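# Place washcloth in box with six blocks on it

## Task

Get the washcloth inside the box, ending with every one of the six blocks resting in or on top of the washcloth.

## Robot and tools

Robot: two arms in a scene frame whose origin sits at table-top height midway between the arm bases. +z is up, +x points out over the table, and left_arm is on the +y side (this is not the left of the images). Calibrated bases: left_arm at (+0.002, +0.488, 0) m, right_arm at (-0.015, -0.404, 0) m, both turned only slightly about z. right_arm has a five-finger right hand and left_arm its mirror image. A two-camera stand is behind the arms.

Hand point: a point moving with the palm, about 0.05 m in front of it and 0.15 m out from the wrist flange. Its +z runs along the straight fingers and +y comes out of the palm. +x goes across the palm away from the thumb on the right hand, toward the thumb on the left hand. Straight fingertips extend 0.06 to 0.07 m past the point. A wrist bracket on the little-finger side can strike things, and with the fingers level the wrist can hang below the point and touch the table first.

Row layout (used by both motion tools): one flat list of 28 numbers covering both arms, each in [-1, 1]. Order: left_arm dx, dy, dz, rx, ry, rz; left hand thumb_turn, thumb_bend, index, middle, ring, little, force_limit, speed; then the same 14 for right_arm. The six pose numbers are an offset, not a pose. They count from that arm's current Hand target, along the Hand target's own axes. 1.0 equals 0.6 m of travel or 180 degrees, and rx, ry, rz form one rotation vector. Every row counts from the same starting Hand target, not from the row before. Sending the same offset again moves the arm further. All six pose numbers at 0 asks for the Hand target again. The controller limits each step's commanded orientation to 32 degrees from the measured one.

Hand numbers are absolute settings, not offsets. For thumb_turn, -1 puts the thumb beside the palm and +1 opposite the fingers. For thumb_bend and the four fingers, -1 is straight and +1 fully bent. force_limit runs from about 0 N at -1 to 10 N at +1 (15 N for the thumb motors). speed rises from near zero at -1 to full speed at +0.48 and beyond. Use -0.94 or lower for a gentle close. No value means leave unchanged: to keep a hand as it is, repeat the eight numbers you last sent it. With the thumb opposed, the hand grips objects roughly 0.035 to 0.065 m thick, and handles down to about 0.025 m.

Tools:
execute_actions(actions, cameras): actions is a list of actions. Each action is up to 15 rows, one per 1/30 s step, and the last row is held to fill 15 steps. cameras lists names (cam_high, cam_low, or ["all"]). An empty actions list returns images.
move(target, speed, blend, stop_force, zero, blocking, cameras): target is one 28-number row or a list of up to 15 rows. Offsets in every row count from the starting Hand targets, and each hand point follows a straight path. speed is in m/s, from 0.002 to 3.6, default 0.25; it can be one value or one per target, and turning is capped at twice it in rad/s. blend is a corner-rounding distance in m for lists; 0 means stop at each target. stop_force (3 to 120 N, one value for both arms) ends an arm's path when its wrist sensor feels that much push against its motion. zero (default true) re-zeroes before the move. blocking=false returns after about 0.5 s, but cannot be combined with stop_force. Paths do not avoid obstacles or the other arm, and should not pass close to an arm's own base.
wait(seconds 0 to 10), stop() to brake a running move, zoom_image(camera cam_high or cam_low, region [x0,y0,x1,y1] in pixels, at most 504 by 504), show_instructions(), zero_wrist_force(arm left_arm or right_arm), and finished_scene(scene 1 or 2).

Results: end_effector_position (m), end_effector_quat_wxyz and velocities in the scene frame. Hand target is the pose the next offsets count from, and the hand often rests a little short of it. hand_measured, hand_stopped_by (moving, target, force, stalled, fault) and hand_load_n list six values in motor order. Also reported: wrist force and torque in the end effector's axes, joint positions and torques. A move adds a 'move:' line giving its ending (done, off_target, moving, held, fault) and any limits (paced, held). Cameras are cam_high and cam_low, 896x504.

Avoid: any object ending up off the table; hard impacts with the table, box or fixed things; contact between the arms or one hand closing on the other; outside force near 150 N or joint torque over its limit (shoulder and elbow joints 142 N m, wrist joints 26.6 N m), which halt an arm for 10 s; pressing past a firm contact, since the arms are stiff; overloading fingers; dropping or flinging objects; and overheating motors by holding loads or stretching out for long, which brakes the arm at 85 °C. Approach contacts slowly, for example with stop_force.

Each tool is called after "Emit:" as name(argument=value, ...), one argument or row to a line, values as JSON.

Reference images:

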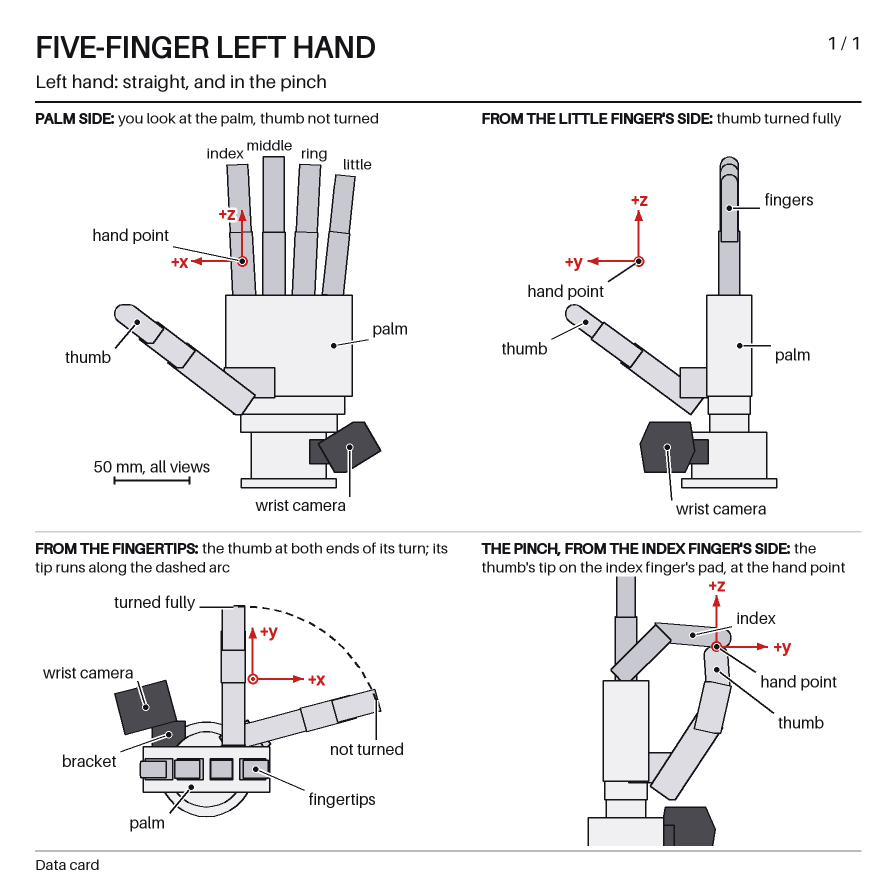

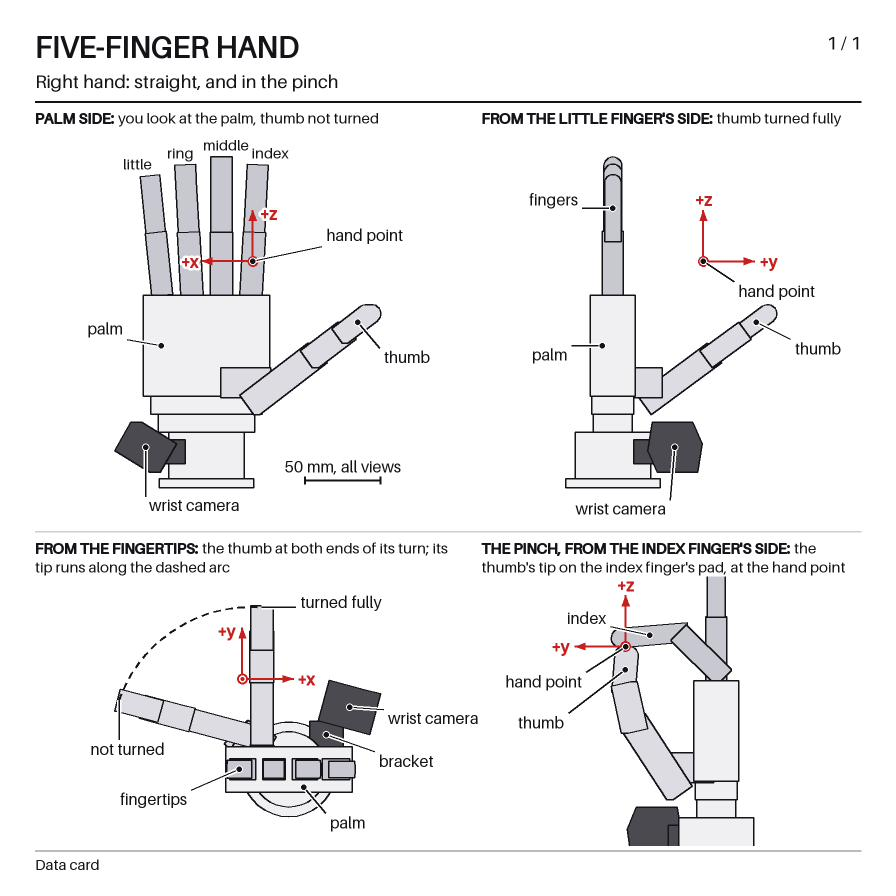

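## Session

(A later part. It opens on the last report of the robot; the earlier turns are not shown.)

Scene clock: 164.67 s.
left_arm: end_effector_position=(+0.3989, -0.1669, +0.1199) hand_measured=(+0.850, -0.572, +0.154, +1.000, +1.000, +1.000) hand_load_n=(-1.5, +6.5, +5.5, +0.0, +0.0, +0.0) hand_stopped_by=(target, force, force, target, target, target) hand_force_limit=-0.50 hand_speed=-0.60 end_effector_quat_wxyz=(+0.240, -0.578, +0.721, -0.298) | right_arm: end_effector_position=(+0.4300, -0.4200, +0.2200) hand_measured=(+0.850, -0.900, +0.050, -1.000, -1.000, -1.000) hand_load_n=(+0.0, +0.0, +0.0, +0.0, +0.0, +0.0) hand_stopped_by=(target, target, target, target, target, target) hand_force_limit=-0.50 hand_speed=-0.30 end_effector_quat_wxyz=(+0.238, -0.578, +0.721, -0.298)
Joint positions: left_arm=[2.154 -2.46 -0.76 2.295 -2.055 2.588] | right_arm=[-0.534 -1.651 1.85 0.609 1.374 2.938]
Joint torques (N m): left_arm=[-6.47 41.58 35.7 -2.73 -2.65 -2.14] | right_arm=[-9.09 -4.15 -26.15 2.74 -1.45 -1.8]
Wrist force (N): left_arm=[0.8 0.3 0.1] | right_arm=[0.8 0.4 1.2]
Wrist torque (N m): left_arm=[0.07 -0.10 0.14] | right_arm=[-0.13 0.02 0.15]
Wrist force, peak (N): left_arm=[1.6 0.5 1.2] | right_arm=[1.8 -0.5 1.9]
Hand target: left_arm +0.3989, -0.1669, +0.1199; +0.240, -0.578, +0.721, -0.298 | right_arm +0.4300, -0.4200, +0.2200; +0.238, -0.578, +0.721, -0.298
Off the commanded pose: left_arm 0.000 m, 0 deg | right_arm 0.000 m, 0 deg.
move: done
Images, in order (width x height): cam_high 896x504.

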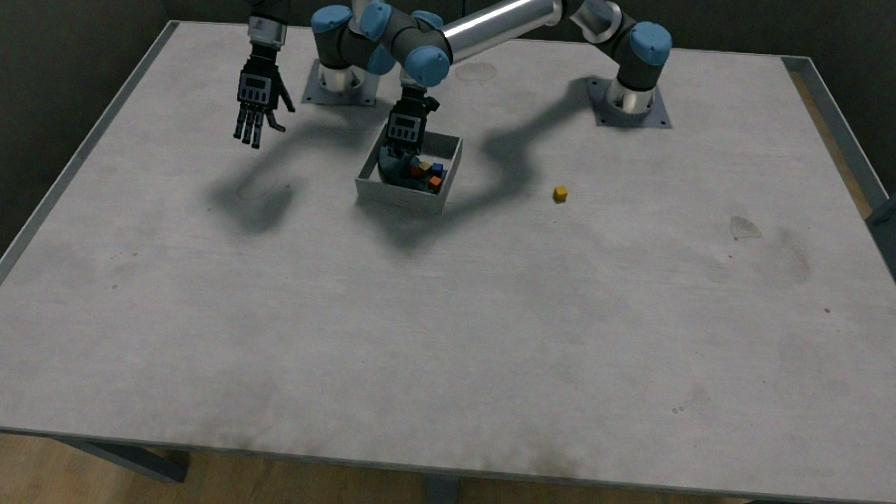

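Emit:
move(
  target=[0,0.1014,0.1014,0,0,0,0.85,-0.2,0.4,1,1,1,-0.5,-0.6,0,0,0,0,0,0,0.85,-1,-0.1,1,1,1,-0.5,-0.3],
  speed=0.09,
  stop_force=4,
  cameras=["cam_high"],
)

Emit:
zoom_image(
  camera="cam_high",
  region=[370, 110, 470, 210],
)

Scene clock: 167.27 s.
left_arm: end_effector_position=(+0.3987, -0.1667, +0.0542) hand_measured=(+0.850, -0.572, +0.154, +1.000, +1.000, +1.000) hand_load_n=(-1.0, +6.5, +4.5, +0.0, +0.5, +0.0) hand_stopped_by=(target, force, force, target, target, target) hand_force_limit=-0.50 hand_speed=-0.60 end_effector_quat_wxyz=(+0.240, -0.578, +0.721, -0.298) | right_arm: end_effector_position=(+0.4300, -0.4201, +0.2200) hand_measured=(+0.850, -1.000, -0.100, +1.000, +1.000, +1.000) hand_load_n=(+0.0, +0.0, +0.0, +0.0, +0.0, +0.0) hand_stopped_by=(target, target, target, target, target, target) hand_force_limit=-0.50 hand_speed=-0.30 end_effector_quat_wxyz=(+0.238, -0.578, +0.721, -0.298)
Joint positions: left_arm=[2.153 -2.492 -0.871 2.436 -2.055 2.588] | right_arm=[-0.534 -1.651 1.85 0.609 1.374 2.938]
Joint torques (N m): left_arm=[-0.64 61.82 33.57 -2.77 -0.8 0.67] | right_arm=[-3.58 -5.2 -13.87 -1.02 0.92 -1.62]
Wrist force (N): left_arm=[0.4 -0.2 -0.8] | right_arm=[0.7 0.3 1.4]
Wrist torque (N m): left_arm=[0.05 -0.05 0.13] | right_arm=[-0.14 0.03 0.14]
Wrist force, peak (N): left_arm=[-0.5 -5.6 -5.8] | right_arm=[0.9 0.5 1.6]
Hand target: left_arm +0.3987, -0.1667, +0.0542; +0.240, -0.578, +0.721, -0.298 (not the last commanded pose) | right_arm +0.4300, -0.4200, +0.2200; +0.238, -0.578, +0.721, -0.298
Off the commanded pose: left_arm 0.020 m, 0 deg | right_arm 0.000 m, 0 deg.
move: contact (left_arm)
Images, in order (width x height): cam_high 896x504.

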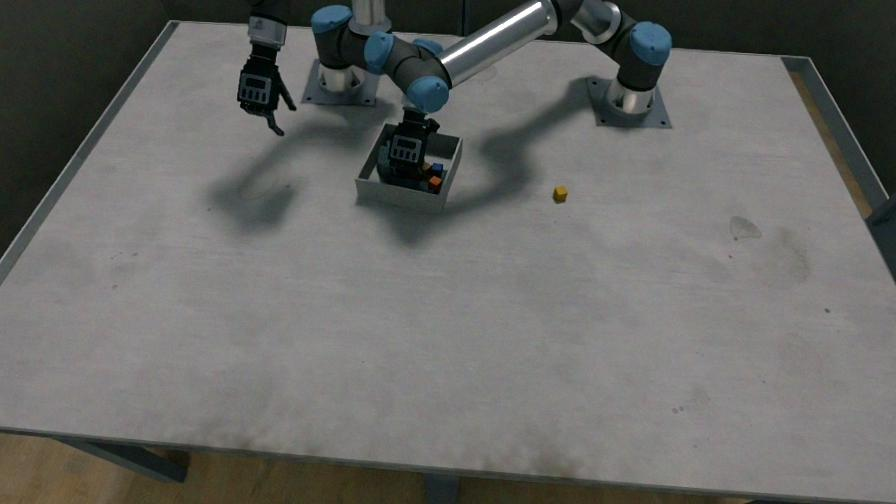

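Scaled by 5.040 from the camera's 896x504 image, which has a finer 1280x720 frame.

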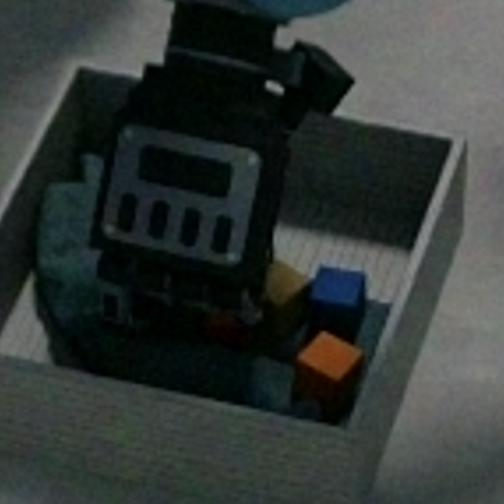

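Emit:
move(
  target=[
    [0,0,0,0,0,0,0.85,-0.9,-0.05,1,1,1,-0.5,-0.3,0,0,0,0,0,0,0.85,-1,-0.1,1,1,1,-0.5,-0.3],
    [0,-0.1414,-0.1414,0,0,0,0.85,-0.9,-0.05,1,1,1,-0.5,-0.3,0,0,0,0,0,0,0.85,-1,-0.1,1,1,1,-0.5,-0.3],
    [-0.6999,0.0238,-0.1318,0,-0.1198,-0.1198,0.85,-0.9,-0.05,1,1,1,-0.5,-0.3,0,0,0,0,0,0,0.85,-1,-0.1,1,1,1,-0.5,-0.3],
  ],
  speed=[0.1,0.2,0.45],
  blend=[0,0.03,0],
  cameras=["cam_high"],
)

Emit:
zoom_image(
  camera="cam_high",
  region=[370, 110, 470, 210],
)

Emit:
zoom_image(
  camera="cam_high",
  region=[530, 140, 600, 210],
)

Scene clock: 171.43 s.
left_arm: end_effector_position=(+0.4251, +0.2575, +0.1004) hand_measured=(+0.850, -0.900, -0.050, +1.000, +1.000, +1.000) hand_load_n=(+0.0, +0.0, +0.0, +0.0, +0.5, +0.0) hand_stopped_by=(target, target, target, target, target, target) hand_force_limit=-0.50 hand_speed=-0.30 end_effector_quat_wxyz=(-0.310, +0.747, -0.543, +0.225) | right_arm: end_effector_position=(+0.4300, -0.4201, +0.2200) hand_measured=(+0.850, -1.000, -0.100, +1.000, +1.000, +1.000) hand_load_n=(+0.0, +0.0, +0.0, +0.0, +0.0, +0.0) hand_stopped_by=(target, target, target, target, target, target) hand_force_limit=-0.50 hand_speed=-0.30 end_effector_quat_wxyz=(+0.238, -0.578, +0.721, -0.298)
Joint positions: left_arm=[2.75 -1.783 -1.883 2.765 -2.017 2.645] | right_arm=[-0.534 -1.651 1.85 0.609 1.374 2.938]
Joint torques (N m): left_arm=[5.91 35.05 2.91 1.24 1.92 1.91] | right_arm=[6.7 -6.49 -10 -1.06 0.93 -1.01]
Wrist force (N): left_arm=[0.8 0.1 0.2] | right_arm=[0.5 0.3 1.4]
Wrist torque (N m): left_arm=[0.04 -0.12 0.06] | right_arm=[-0.13 0.06 0.13]
Wrist force, peak (N): left_arm=[2.4 -0.7 -0.4] | right_arm=[0.9 0.4 1.7]
Hand target: left_arm +0.4251, +0.2575, +0.1004; -0.310, +0.747, -0.543, +0.225 | right_arm +0.4300, -0.4200, +0.2200; +0.238, -0.578, +0.721, -0.298
Off the commanded pose: left_arm 0.000 m, 0 deg | right_arm 0.000 m, 0 deg.
move: done
Images, in order (width x height): cam_high 896x504.

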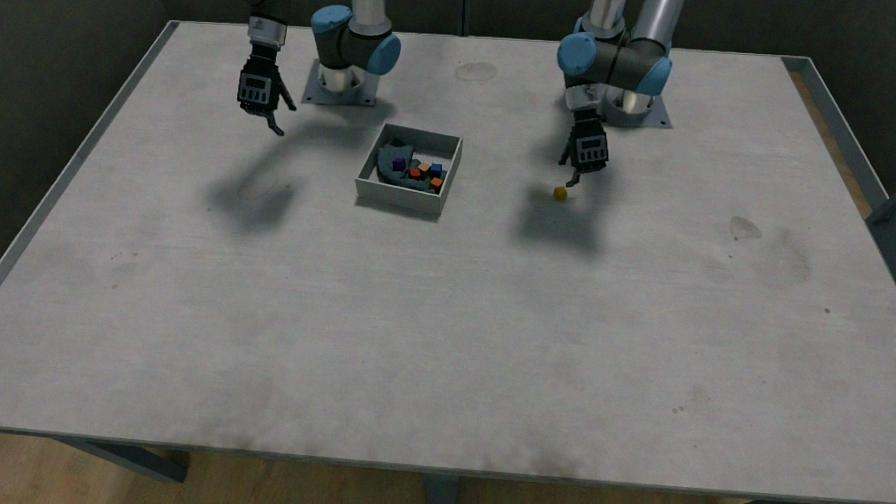

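Scaled by 5.040 from the camera's 896x504 image, which has a finer 1280x720 frame.

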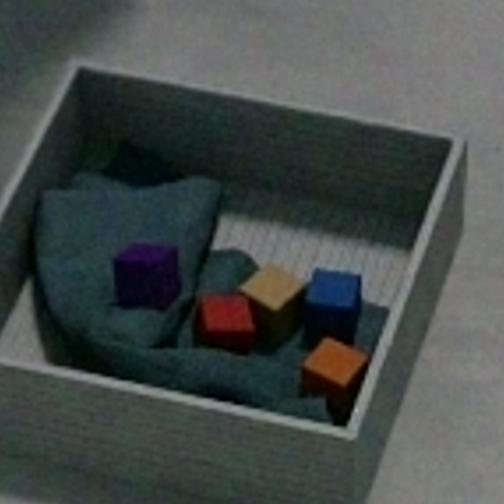

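Scaled by 7.200 from the camera's 896x504 image, which has a finer 1280x720 frame.

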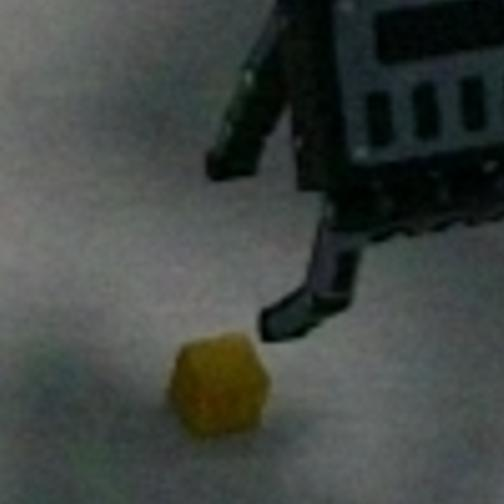

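Emit:
move(
  target=[0,0.074,0.0977,0,0,0,0.85,-1,-0.1,1,1,1,-0.5,-0.3,0,0,0,0,0,0,0.85,-1,-0.1,1,1,1,-0.5,-0.3],
  speed=0.12,
  stop_force=5,
)

Emit:
move(
  target=[0,0,0,0,0,0,0.85,-0.7,-0.1,1,1,1,-0.5,-0.3,0,0,0,0,0,0,0.85,-1,-0.1,1,1,1,-0.5,-0.3],
  speed=0.1,
)

Emit:
move(
  target=[
    [0,0,0,0,0,0,0.85,-0.2,0.4,1,1,1,-0.5,-0.6,0,0,0,0,0,0,0.85,-1,-0.1,1,1,1,-0.5,-0.3],
    [0,-0.08,-0.08,0,0,0,0.85,-0.2,0.4,1,1,1,-0.5,-0.6,0,0,0,0,0,0,0.85,-1,-0.1,1,1,1,-0.5,-0.3],
  ],
  speed=0.2,
  cameras=["cam_high"],
)

Emit:
zoom_image(
  camera="cam_high",
  region=[530, 120, 600, 210],
)

Scene clock: 174.87 s.
left_arm: end_effector_position=(+0.4347, +0.2607, +0.0276) hand_measured=(+0.850, -1.000, -0.100, +1.000, +1.000, +1.000) hand_load_n=(+0.0, +0.0, +0.0, +0.0, +0.0, +0.0) hand_stopped_by=(target, target, target, target, target, target) hand_force_limit=-0.50 hand_speed=-0.30 end_effector_quat_wxyz=(-0.310, +0.747, -0.543, +0.225) | right_arm: end_effector_position=(+0.4300, -0.4200, +0.2200) hand_measured=(+0.850, -1.000, -0.100, +1.000, +1.000, +1.000) hand_load_n=(+0.0, +0.0, +0.0, +0.0, +0.5, +0.0) hand_stopped_by=(target, target, target, target, target, target) hand_force_limit=-0.50 hand_speed=-0.30 end_effector_quat_wxyz=(+0.238, -0.578, +0.721, -0.298)
Joint positions: left_arm=[2.767 -1.898 -1.953 2.957 -2.006 2.66] | right_arm=[-0.534 -1.651 1.85 0.609 1.374 2.938]
Joint torques (N m): left_arm=[7.04 17.75 1.3 1.14 2.1 1.89] | right_arm=[7.2 -7.56 -10.14 -1.1 1.03 -0.63]
Wrist force (N): left_arm=[0.7 0.1 -0.2] | right_arm=[0.9 0.2 1.4]
Wrist torque (N m): left_arm=[0.07 -0.12 0.05] | right_arm=[-0.15 0.01 0.15]
Wrist force, peak (N): left_arm=[0.9 -0.6 -0.4] | right_arm=[0.9 0.4 1.7]
Hand target: left_arm +0.4347, +0.2607, +0.0276; -0.310, +0.747, -0.543, +0.225 | right_arm +0.4300, -0.4200, +0.2200; +0.238, -0.578, +0.721, -0.298
Off the commanded pose: left_arm 0.000 m, 0 deg | right_arm 0.000 m, 0 deg.
move: done

Scene clock: 175.43 s.
left_arm: end_effector_position=(+0.4347, +0.2607, +0.0276) hand_measured=(+0.850, -0.700, -0.100, +1.000, +1.000, +1.000) hand_load_n=(+0.5, +0.0, +0.0, +0.0, +0.0, +0.0) hand_stopped_by=(target, target, target, target, target, target) hand_force_limit=-0.50 hand_speed=-0.30 end_effector_quat_wxyz=(-0.310, +0.747, -0.543, +0.225) | right_arm: end_effector_position=(+0.4300, -0.4200, +0.2200) hand_measured=(+0.850, -1.000, -0.100, +1.000, +1.000, +1.000) hand_load_n=(+0.0, +0.0, +0.0, +0.5, +0.0, +0.0) hand_stopped_by=(target, target, target, target, target, target) hand_force_limit=-0.50 hand_speed=-0.30 end_effector_quat_wxyz=(+0.238, -0.578, +0.721, -0.298)
Joint positions: left_arm=[2.767 -1.898 -1.953 2.957 -2.006 2.66] | right_arm=[-0.534 -1.651 1.85 0.609 1.374 2.938]
Joint torques (N m): left_arm=[6.89 18.28 2.05 0.76 1.67 1.82] | right_arm=[7.77 -7.95 -9.4 -1.17 1 -0.52]
Wrist force (N): left_arm=[0.6 0.0 -0.1] | right_arm=[0.6 0.4 1.6]
Wrist torque (N m): left_arm=[0.05 -0.10 0.05] | right_arm=[-0.13 0.04 0.14]
Wrist force, peak (N): left_arm=[0.7 0.0 0.2] | right_arm=[0.6 0.4 1.6]
Hand target: left_arm +0.4347, +0.2607, +0.0276; -0.310, +0.747, -0.543, +0.225 | right_arm +0.4300, -0.4200, +0.2200; +0.238, -0.578, +0.721, -0.298
Off the commanded pose: left_arm 0.000 m, 0 deg | right_arm 0.000 m, 0 deg.
move: done

Scene clock: 176.93 s.
left_arm: end_effector_position=(+0.4347, +0.2606, +0.0954) hand_measured=(+0.850, -0.574, +0.152, +1.000, +1.000, +1.000) hand_load_n=(-3.0, +7.5, +7.0, +0.0, +0.0, +0.0) hand_stopped_by=(target, force, force, target, target, target) hand_force_limit=-0.50 hand_speed=-0.60 end_effector_quat_wxyz=(-0.310, +0.747, -0.543, +0.225) | right_arm: end_effector_position=(+0.4300, -0.4200, +0.2200) hand_measured=(+0.850, -1.000, -0.100, +1.000, +1.000, +1.000) hand_load_n=(+0.0, +0.0, +0.0, +0.0, +0.0, +0.0) hand_stopped_by=(target, target, target, target, target, target) hand_force_limit=-0.50 hand_speed=-0.30 end_effector_quat_wxyz=(+0.238, -0.578, +0.721, -0.298)
Joint positions: left_arm=[2.767 -1.8 -1.874 2.78 -2.006 2.66] | right_arm=[-0.534 -1.651 1.85 0.609 1.374 2.938]
Joint torques (N m): left_arm=[-6.85 36.21 31.69 -2.81 -1.98 -2.02] | right_arm=[7.21 -8.21 -10.05 -1.07 0.98 -0.36]
Wrist force (N): left_arm=[0.8 0.1 0.3] | right_arm=[0.8 0.1 1.3]
Wrist torque (N m): left_arm=[0.03 -0.12 0.11] | right_arm=[-0.17 0.02 0.15]
Wrist force, peak (N): left_arm=[0.6 0.7 0.9] | right_arm=[0.8 0.3 1.7]
Hand target: left_arm +0.4347, +0.2606, +0.0955; -0.310, +0.747, -0.543, +0.225 | right_arm +0.4300, -0.4200, +0.2200; +0.238, -0.578, +0.721, -0.298
Off the commanded pose: left_arm 0.000 m, 0 deg | right_arm 0.000 m, 0 deg.
move: done
Images, in order (width x height): cam_high 896x504.

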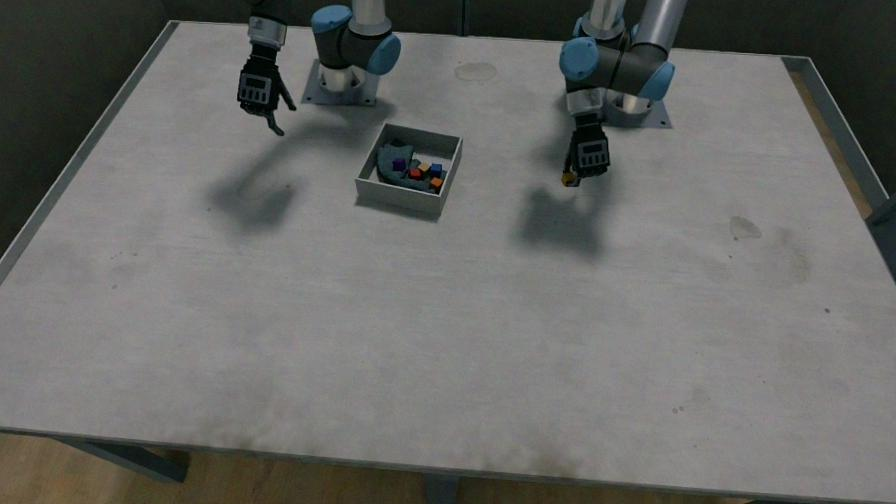

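Scaled by 5.600 from the camera's 896x504 image, which has a finer 1280x720 frame.

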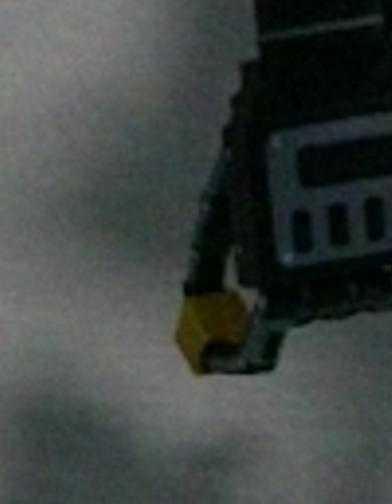

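Emit:
move(
  target=[
    [0,-0.0648,-0.0648,0,0,0,0.85,-0.2,0.4,1,1,1,-0.5,-0.6,0,0,0,0,0,0,0.85,-1,-0.1,1,1,1,-0.5,-0.3],
    [0.659,0.161,-0.2307,0,0.1198,0.1198,0.85,-0.2,0.4,1,1,1,-0.5,-0.6,0,0,0,0,0,0,0.85,-1,-0.1,1,1,1,-0.5,-0.3],
  ],
  blend=[0.03, 0],
  speed=[0.12, 0.25],
  cameras=["cam_high"],
)

Emit:
zoom_image(
  camera="cam_high",
  region=[370, 110, 470, 210],
)

Scene clock: 182.87 s.
left_arm: end_effector_position=(+0.3989, -0.1668, +0.1246) hand_measured=(+0.850, -0.574, +0.152, +1.000, +1.000, +1.000) hand_load_n=(-3.0, +7.5, +7.0, +0.0, +0.0, +0.0) hand_stopped_by=(target, force, force, target, target, target) hand_force_limit=-0.50 hand_speed=-0.60 end_effector_quat_wxyz=(+0.240, -0.578, +0.721, -0.298) | right_arm: end_effector_position=(+0.4300, -0.4200, +0.2200) hand_measured=(+0.850, -1.000, -0.100, +1.000, +1.000, +1.000) hand_load_n=(+0.0, +0.0, +0.0, +0.0, +0.0, +0.0) hand_stopped_by=(target, target, target, target, target, target) hand_force_limit=-0.50 hand_speed=-0.30 end_effector_quat_wxyz=(+0.238, -0.578, +0.721, -0.298)
Joint positions: left_arm=[2.154 -2.459 -0.75 2.283 -2.055 2.588] | right_arm=[-0.534 -1.651 1.85 0.609 1.374 2.938]
Joint torques (N m): left_arm=[-6.33 41.36 34.64 -2.8 -2.73 -2.07] | right_arm=[7.54 -10.56 -9.98 -1.11 0.85 0.41]
Wrist force (N): left_arm=[1.0 0.4 0.2] | right_arm=[0.7 0.2 1.5]
Wrist torque (N m): left_arm=[0.08 -0.14 0.15] | right_arm=[-0.16 0.03 0.14]
Wrist force, peak (N): left_arm=[1.8 0.6 0.3] | right_arm=[0.9 0.4 1.6]
Hand target: left_arm +0.3989, -0.1668, +0.1246; +0.240, -0.578, +0.721, -0.298 | right_arm +0.4300, -0.4200, +0.2200; +0.238, -0.578, +0.721, -0.298
Off the commanded pose: left_arm 0.000 m, 0 deg | right_arm 0.000 m, 0 deg.
move: done; blend cut to 0.0275 m at target 1
Images, in order (width x height): cam_high 896x504.

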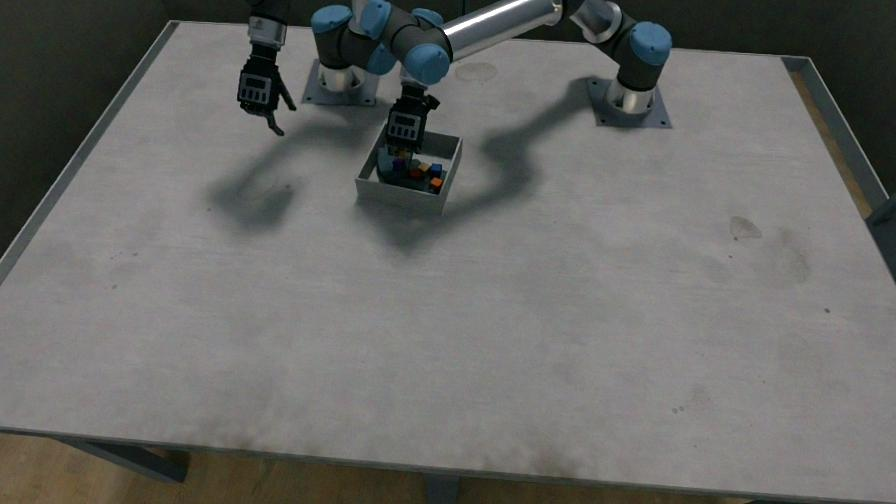

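Scaled by 5.040 from the camera's 896x504 image, which has a finer 1280x720 frame.

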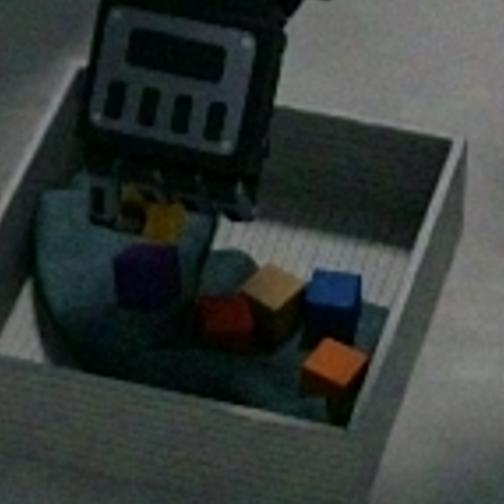

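Emit:
move(
  target=[0.005,0.0901,0.0975,0,0,0,0.85,-0.2,0.4,1,1,1,-0.5,-0.6,0,0,0,0,0,0,0.85,-1,-0.1,1,1,1,-0.5,-0.3],
  speed=0.08,
  stop_force=4,
  cameras=["cam_high"],
)

Emit:
zoom_image(
  camera="cam_high",
  region=[370, 110, 470, 210],
)

Scene clock: 186.97 s.
left_arm: end_effector_position=(+0.4002, -0.1688, +0.0766) hand_measured=(+0.850, -0.574, +0.152, +1.000, +1.000, +1.000) hand_load_n=(-1.0, +6.5, +5.0, +0.0, +0.0, +0.0) hand_stopped_by=(target, force, force, target, target, target) hand_force_limit=-0.50 hand_speed=-0.60 end_effector_quat_wxyz=(+0.240, -0.578, +0.721, -0.298) | right_arm: end_effector_position=(+0.4300, -0.4200, +0.2200) hand_measured=(+0.850, -1.000, -0.100, +1.000, +1.000, +1.000) hand_load_n=(+0.0, +0.0, +0.0, +0.0, +0.0, +0.0) hand_stopped_by=(target, target, target, target, target, target) hand_force_limit=-0.50 hand_speed=-0.30 end_effector_quat_wxyz=(+0.238, -0.578, +0.721, -0.298)
Joint positions: left_arm=[2.153 -2.486 -0.823 2.382 -2.055 2.588] | right_arm=[-0.534 -1.651 1.85 0.609 1.374 2.938]
Joint torques (N m): left_arm=[-2.81 62.53 33.86 -2.74 -1.5 -0.93] | right_arm=[7.7 -11.99 -10.08 -1.05 0.99 1.03]
Wrist force (N): left_arm=[0.7 0.1 0.0] | right_arm=[0.5 0.3 1.4]
Wrist torque (N m): left_arm=[0.06 -0.08 0.14] | right_arm=[-0.13 0.06 0.13]
Wrist force, peak (N): left_arm=[0.6 -5.3 -3.3] | right_arm=[0.9 0.3 1.7]
Hand target: left_arm +0.4002, -0.1688, +0.0766; +0.240, -0.578, +0.721, -0.298 (not the last commanded pose) | right_arm +0.4300, -0.4200, +0.2200; +0.238, -0.578, +0.721, -0.298
Off the commanded pose: left_arm 0.032 m, 0 deg | right_arm 0.000 m, 0 deg.
move: contact (left_arm)
Images, in order (width x height): cam_high 896x504.

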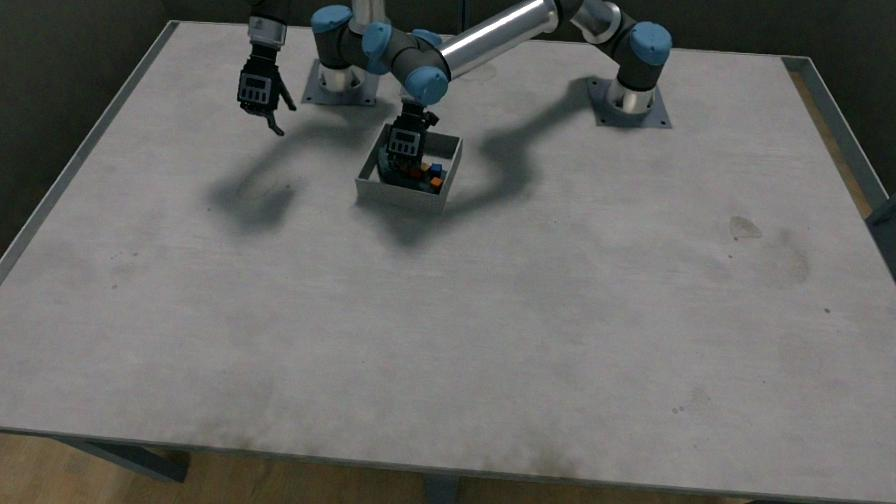

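Scaled by 5.040 from the camera's 896x504 image, which has a finer 1280x720 frame.

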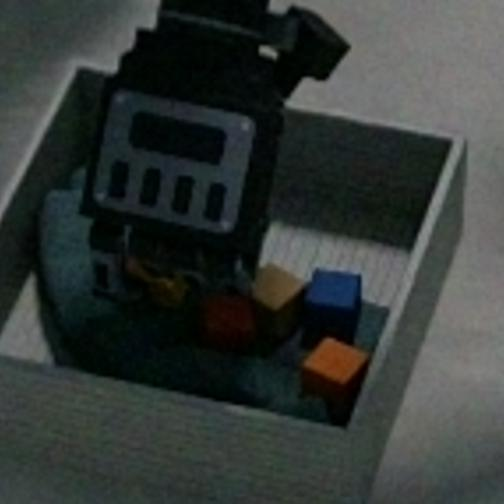

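Emit:
zoom_image(
  camera="cam_high",
  region=[375, 145, 425, 195],
)

Emit:
zoom_image(
  camera="cam_high",
  region=[340, 110, 480, 220],
)

Scaled by 10.080 from the camera's 896x504 image, which has a finer 1280x720 frame.

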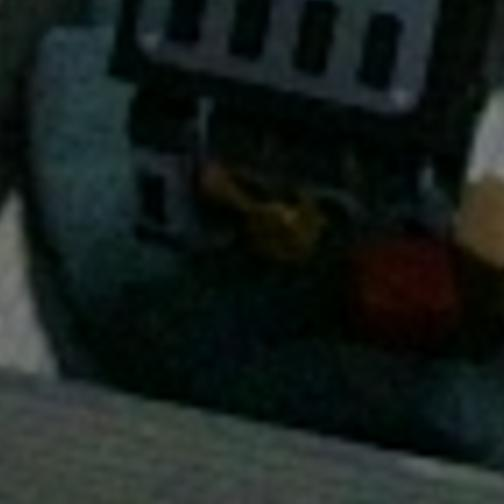

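Scaled by 3.600 from the camera's 896x504 image, which has a finer 1280x720 frame.

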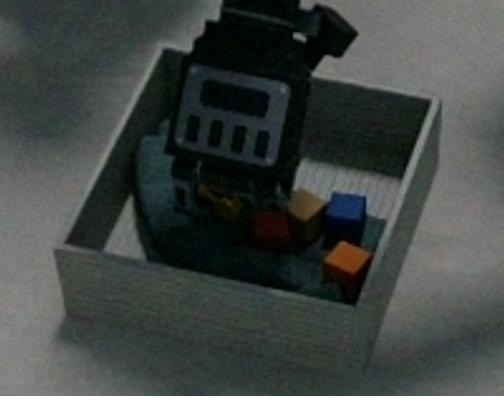

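Emit:
move(
  target=[
    [-0.0073,-0.0195,-0.0175,0,0,0,0.85,-0.2,0.4,1,1,1,-0.5,-0.6,0,0,0,0,0,0,0.85,-1,-0.1,1,1,1,-0.5,-0.3],
    [-0.0073,0.0331,0.0376,0,0,0,0.85,-0.2,0.4,1,1,1,-0.5,-0.6,0,0,0,0,0,0,0.85,-1,-0.1,1,1,1,-0.5,-0.3],
  ],
  speed=0.06,
  stop_force=7,
  cameras=["cam_high"],
)

Emit:
zoom_image(
  camera="cam_high",
  region=[370, 110, 470, 210],
)

Scene clock: 192.50 s.
left_arm: end_effector_position=(+0.4030, -0.1649, +0.0466) hand_measured=(+0.850, -0.574, +0.154, +1.000, +1.000, +1.000) hand_load_n=(-1.0, +6.0, +1.0, +0.0, +0.5, +0.0) hand_stopped_by=(target, force, force, target, target, target) hand_force_limit=-0.50 hand_speed=-0.60 end_effector_quat_wxyz=(+0.240, -0.578, +0.721, -0.298) | right_arm: end_effector_position=(+0.4300, -0.4200, +0.2200) hand_measured=(+0.850, -1.000, -0.100, +1.000, +1.000, +1.000) hand_load_n=(+0.0, +0.0, +0.0, +0.0, +0.0, +0.0) hand_stopped_by=(target, target, target, target, target, target) hand_force_limit=-0.50 hand_speed=-0.30 end_effector_quat_wxyz=(+0.238, -0.578, +0.721, -0.298)
Joint positions: left_arm=[2.16 -2.497 -0.88 2.453 -2.051 2.594] | right_arm=[-0.534 -1.651 1.85 0.609 1.374 2.938]
Joint torques (N m): left_arm=[6.95 42.29 9.45 -1.09 2.19 1.71] | right_arm=[7.45 -13.65 -10.26 -1.04 0.97 1.54]
Wrist force (N): left_arm=[-0.2 -4.0 -6.0] | right_arm=[0.7 0.2 1.3]
Wrist torque (N m): left_arm=[-0.04 -0.10 0.10] | right_arm=[-0.14 0.04 0.14]
Wrist force, peak (N): left_arm=[-0.4 -4.3 -5.8] | right_arm=[1.1 0.3 1.5]
Hand target: left_arm +0.4030, -0.1649, +0.0467; +0.240, -0.578, +0.721, -0.298 | right_arm +0.4300, -0.4200, +0.2200; +0.238, -0.578, +0.721, -0.298
Off the commanded pose: left_arm 0.000 m, 0 deg | right_arm 0.000 m, 0 deg.
move: contact (left_arm)
Images, in order (width x height): cam_high 896x504.

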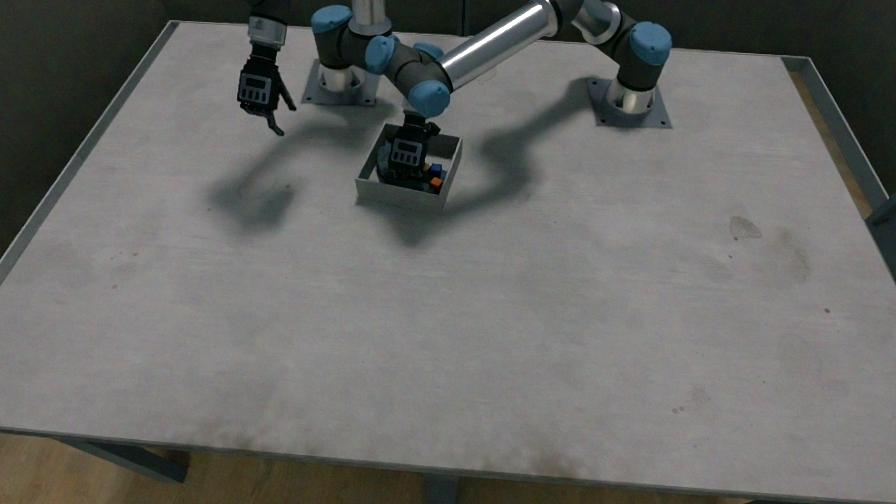

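Scaled by 5.040 from the camera's 896x504 image, which has a finer 1280x720 frame.

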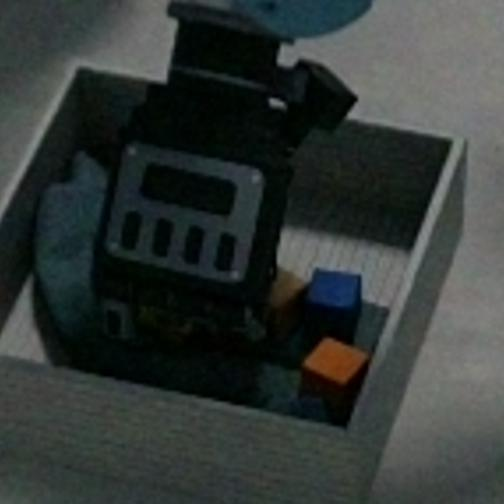

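Emit:
move(
  target=[0,0,0,0,0,0,0.85,-0.9,-0.05,1,1,1,-0.5,-0.3,0,0,0,0,0,0,0.85,-1,-0.1,1,1,1,-0.5,-0.3],
)

Emit:
move(
  target=[
    [0,-0.1413,-0.1413,0,0,0,0.85,-0.9,-0.05,1,1,1,-0.5,-0.3,0,0,0,0,0,0,0.85,-1,-0.1,1,1,1,-0.5,-0.3],
    [-0.5,-0.3,-0.3,0,0,0,0.85,-0.9,-0.05,1,1,1,-0.5,-0.3,0,0,0,0,0,0,0.85,-1,-0.1,1,1,1,-0.5,-0.3],
  ],
  blend=[0.02, 0],
  speed=[0.08, 0.25],
  cameras=["cam_high"],
)

Emit:
zoom_image(
  camera="cam_high",
  region=[370, 110, 470, 210],
)

Scene clock: 193.83 s.
left_arm: end_effector_position=(+0.4030, -0.1649, +0.0466) hand_measured=(+0.850, -0.900, -0.048, +1.000, +1.000, +1.000) hand_load_n=(+0.0, +0.0, -6.5, +0.0, +0.0, +0.0) hand_stopped_by=(target, target, target, target, target, target) hand_force_limit=-0.50 hand_speed=-0.30 end_effector_quat_wxyz=(+0.240, -0.578, +0.721, -0.298) | right_arm: end_effector_position=(+0.4300, -0.4200, +0.2200) hand_measured=(+0.850, -1.000, -0.100, +1.000, +1.000, +1.000) hand_load_n=(+0.0, +0.0, +0.0, +0.0, +0.0, +0.0) hand_stopped_by=(target, target, target, target, target, target) hand_force_limit=-0.50 hand_speed=-0.30 end_effector_quat_wxyz=(+0.238, -0.578, +0.721, -0.298)
Joint positions: left_arm=[2.16 -2.497 -0.88 2.453 -2.051 2.594] | right_arm=[-0.534 -1.651 1.85 0.609 1.374 2.938]
Joint torques (N m): left_arm=[6.32 54.67 25.52 -2.2 1.54 1.34] | right_arm=[7.79 -14.02 -10.17 -0.95 0.86 1.64]
Wrist force (N): left_arm=[0.3 -3.5 -7.3] | right_arm=[0.6 0.4 1.3]
Wrist torque (N m): left_arm=[0.14 -0.06 0.05] | right_arm=[-0.12 0.06 0.13]
Wrist force, peak (N): left_arm=[0.3 -3.5 -7.3] | right_arm=[0.8 0.4 1.7]
Hand target: left_arm +0.4030, -0.1649, +0.0467; +0.240, -0.578, +0.721, -0.298 | right_arm +0.4300, -0.4200, +0.2200; +0.238, -0.578, +0.721, -0.298
Off the commanded pose: left_arm 0.000 m, 0 deg | right_arm 0.000 m, 0 deg.
move: done

Scene clock: 197.23 s.
left_arm: end_effector_position=(+0.4679, +0.1277, +0.3015) hand_measured=(+0.850, -0.900, -0.048, +1.000, +1.000, +1.000) hand_load_n=(+0.0, +0.0, +0.0, +0.0, +0.5, +0.5) hand_stopped_by=(target, target, target, target, target, target) hand_force_limit=-0.50 hand_speed=-0.30 end_effector_quat_wxyz=(+0.240, -0.578, +0.721, -0.298) | right_arm: end_effector_position=(+0.4300, -0.4200, +0.2200) hand_measured=(+0.850, -1.000, -0.100, +1.000, +1.000, +1.000) hand_load_n=(+0.0, +0.0, +0.0, +0.5, +0.0, +0.5) hand_stopped_by=(target, target, target, target, target, target) hand_force_limit=-0.50 hand_speed=-0.30 end_effector_quat_wxyz=(+0.238, -0.578, +0.721, -0.298)
Joint positions: left_arm=[2.664 -1.846 -1.247 2.295 -1.718 2.994] | right_arm=[-0.534 -1.651 1.85 0.609 1.374 2.938]
Joint torques (N m): left_arm=[6.88 41.48 7.25 -2.29 2.33 1.7] | right_arm=[7.29 -15.26 -9.99 -1.01 0.94 1.67]
Wrist force (N): left_arm=[0.8 0.3 0.0] | right_arm=[0.8 0.2 1.2]
Wrist torque (N m): left_arm=[0.11 -0.13 0.01] | right_arm=[-0.14 0.02 0.15]
Wrist force, peak (N): left_arm=[0.3 -3.8 -7.0] | right_arm=[0.8 0.5 1.6]
Hand target: left_arm +0.4680, +0.1277, +0.3016; +0.240, -0.578, +0.721, -0.298 | right_arm +0.4300, -0.4200, +0.2200; +0.238, -0.578, +0.721, -0.298
Off the commanded pose: left_arm 0.000 m, 0 deg | right_arm 0.000 m, 0 deg.
move: done
Images, in order (width x height): cam_high 896x504.

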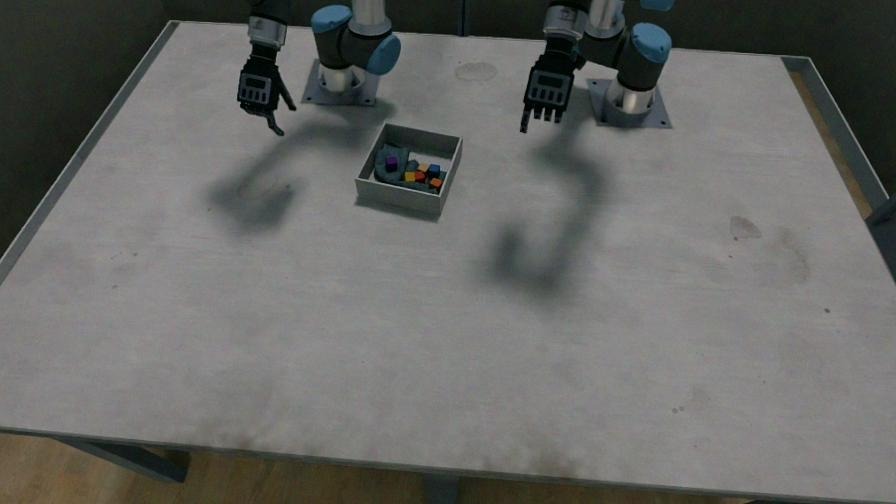

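Scaled by 5.040 from the camera's 896x504 image, which has a finer 1280x720 frame.

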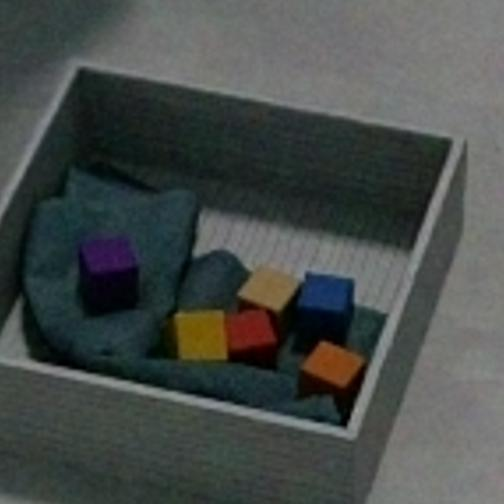

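Emit:
zoom_image(
  camera="cam_high",
  region=[400, 155, 450, 195],
)

Emit:
wait(
  seconds=0.5,
  cameras=["cam_low"],
)

Scaled by 10.080 from the camera's 896x504 image, which has a finer 1280x720 frame.

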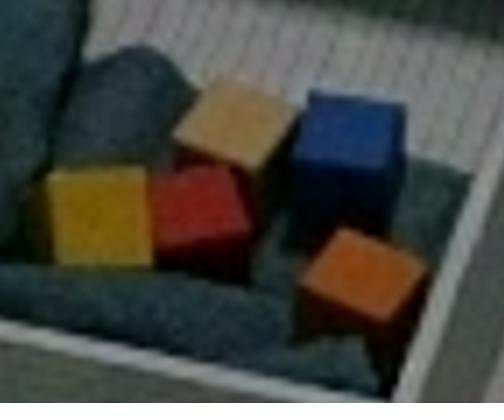

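Scene clock: 198.23 s.
left_arm: end_effector_position=(+0.4680, +0.1277, +0.3016) hand_measured=(+0.850, -0.900, -0.048, +1.000, +1.000, +1.000) hand_load_n=(+0.5, +0.0, +0.0, +0.0, +0.0, +0.5) hand_stopped_by=(target, target, target, target, target, target) hand_force_limit=-0.50 hand_speed=-0.30 end_effector_quat_wxyz=(+0.240, -0.578, +0.721, -0.298) | right_arm: end_effector_position=(+0.4300, -0.4200, +0.2200) hand_measured=(+0.850, -1.000, -0.100, +1.000, +1.000, +1.000) hand_load_n=(+0.0, +0.0, +0.0, +0.0, +0.0, +0.0) hand_stopped_by=(target, target, target, target, target, target) hand_force_limit=-0.50 hand_speed=-0.30 end_effector_quat_wxyz=(+0.238, -0.578, +0.721, -0.298)
Joint positions: left_arm=[2.665 -1.846 -1.247 2.295 -1.718 2.994] | right_arm=[-0.534 -1.651 1.85 0.609 1.374 2.938]
Joint torques (N m): left_arm=[7.08 41.15 7.46 -2.33 2.32 1.82] | right_arm=[7.89 -15.58 -10.11 -1.1 0.97 1.57]
Wrist force (N): left_arm=[0.7 0.2 0.5] | right_arm=[0.5 0.3 1.5]
Wrist torque (N m): left_arm=[0.06 -0.11 0.02] | right_arm=[-0.13 0.06 0.12]
Wrist force, peak (N): left_arm=[1.0 0.2 0.4] | right_arm=[0.7 0.5 1.6]
Hand target: left_arm +0.4680, +0.1277, +0.3016; +0.240, -0.578, +0.721, -0.298 | right_arm +0.4300, -0.4200, +0.2200; +0.238, -0.578, +0.721, -0.298
Off the commanded pose: left_arm 0.000 m, 0 deg | right_arm 0.000 m, 0 deg.
wait: 0.50 s; at rest from the start
Images, in order (width x height): cam_low 896x504.

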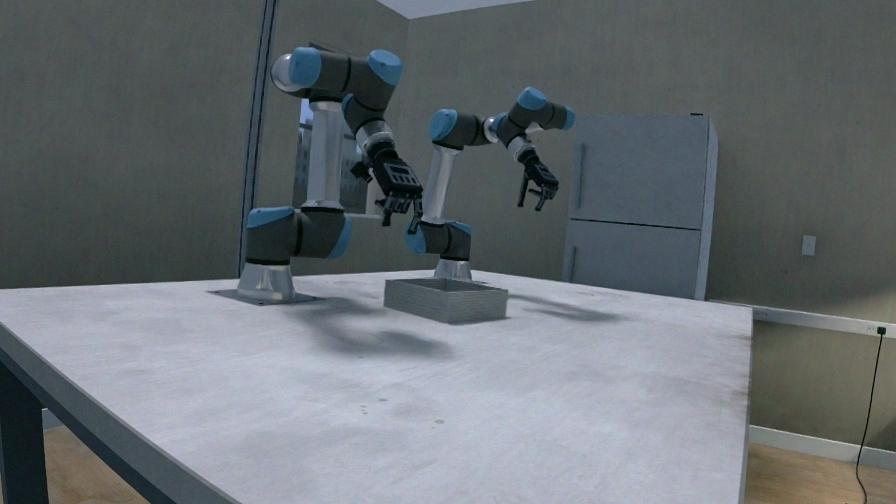

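Emit:
finished_scene(
  scene=2,
)

The scene is finished: the task was done.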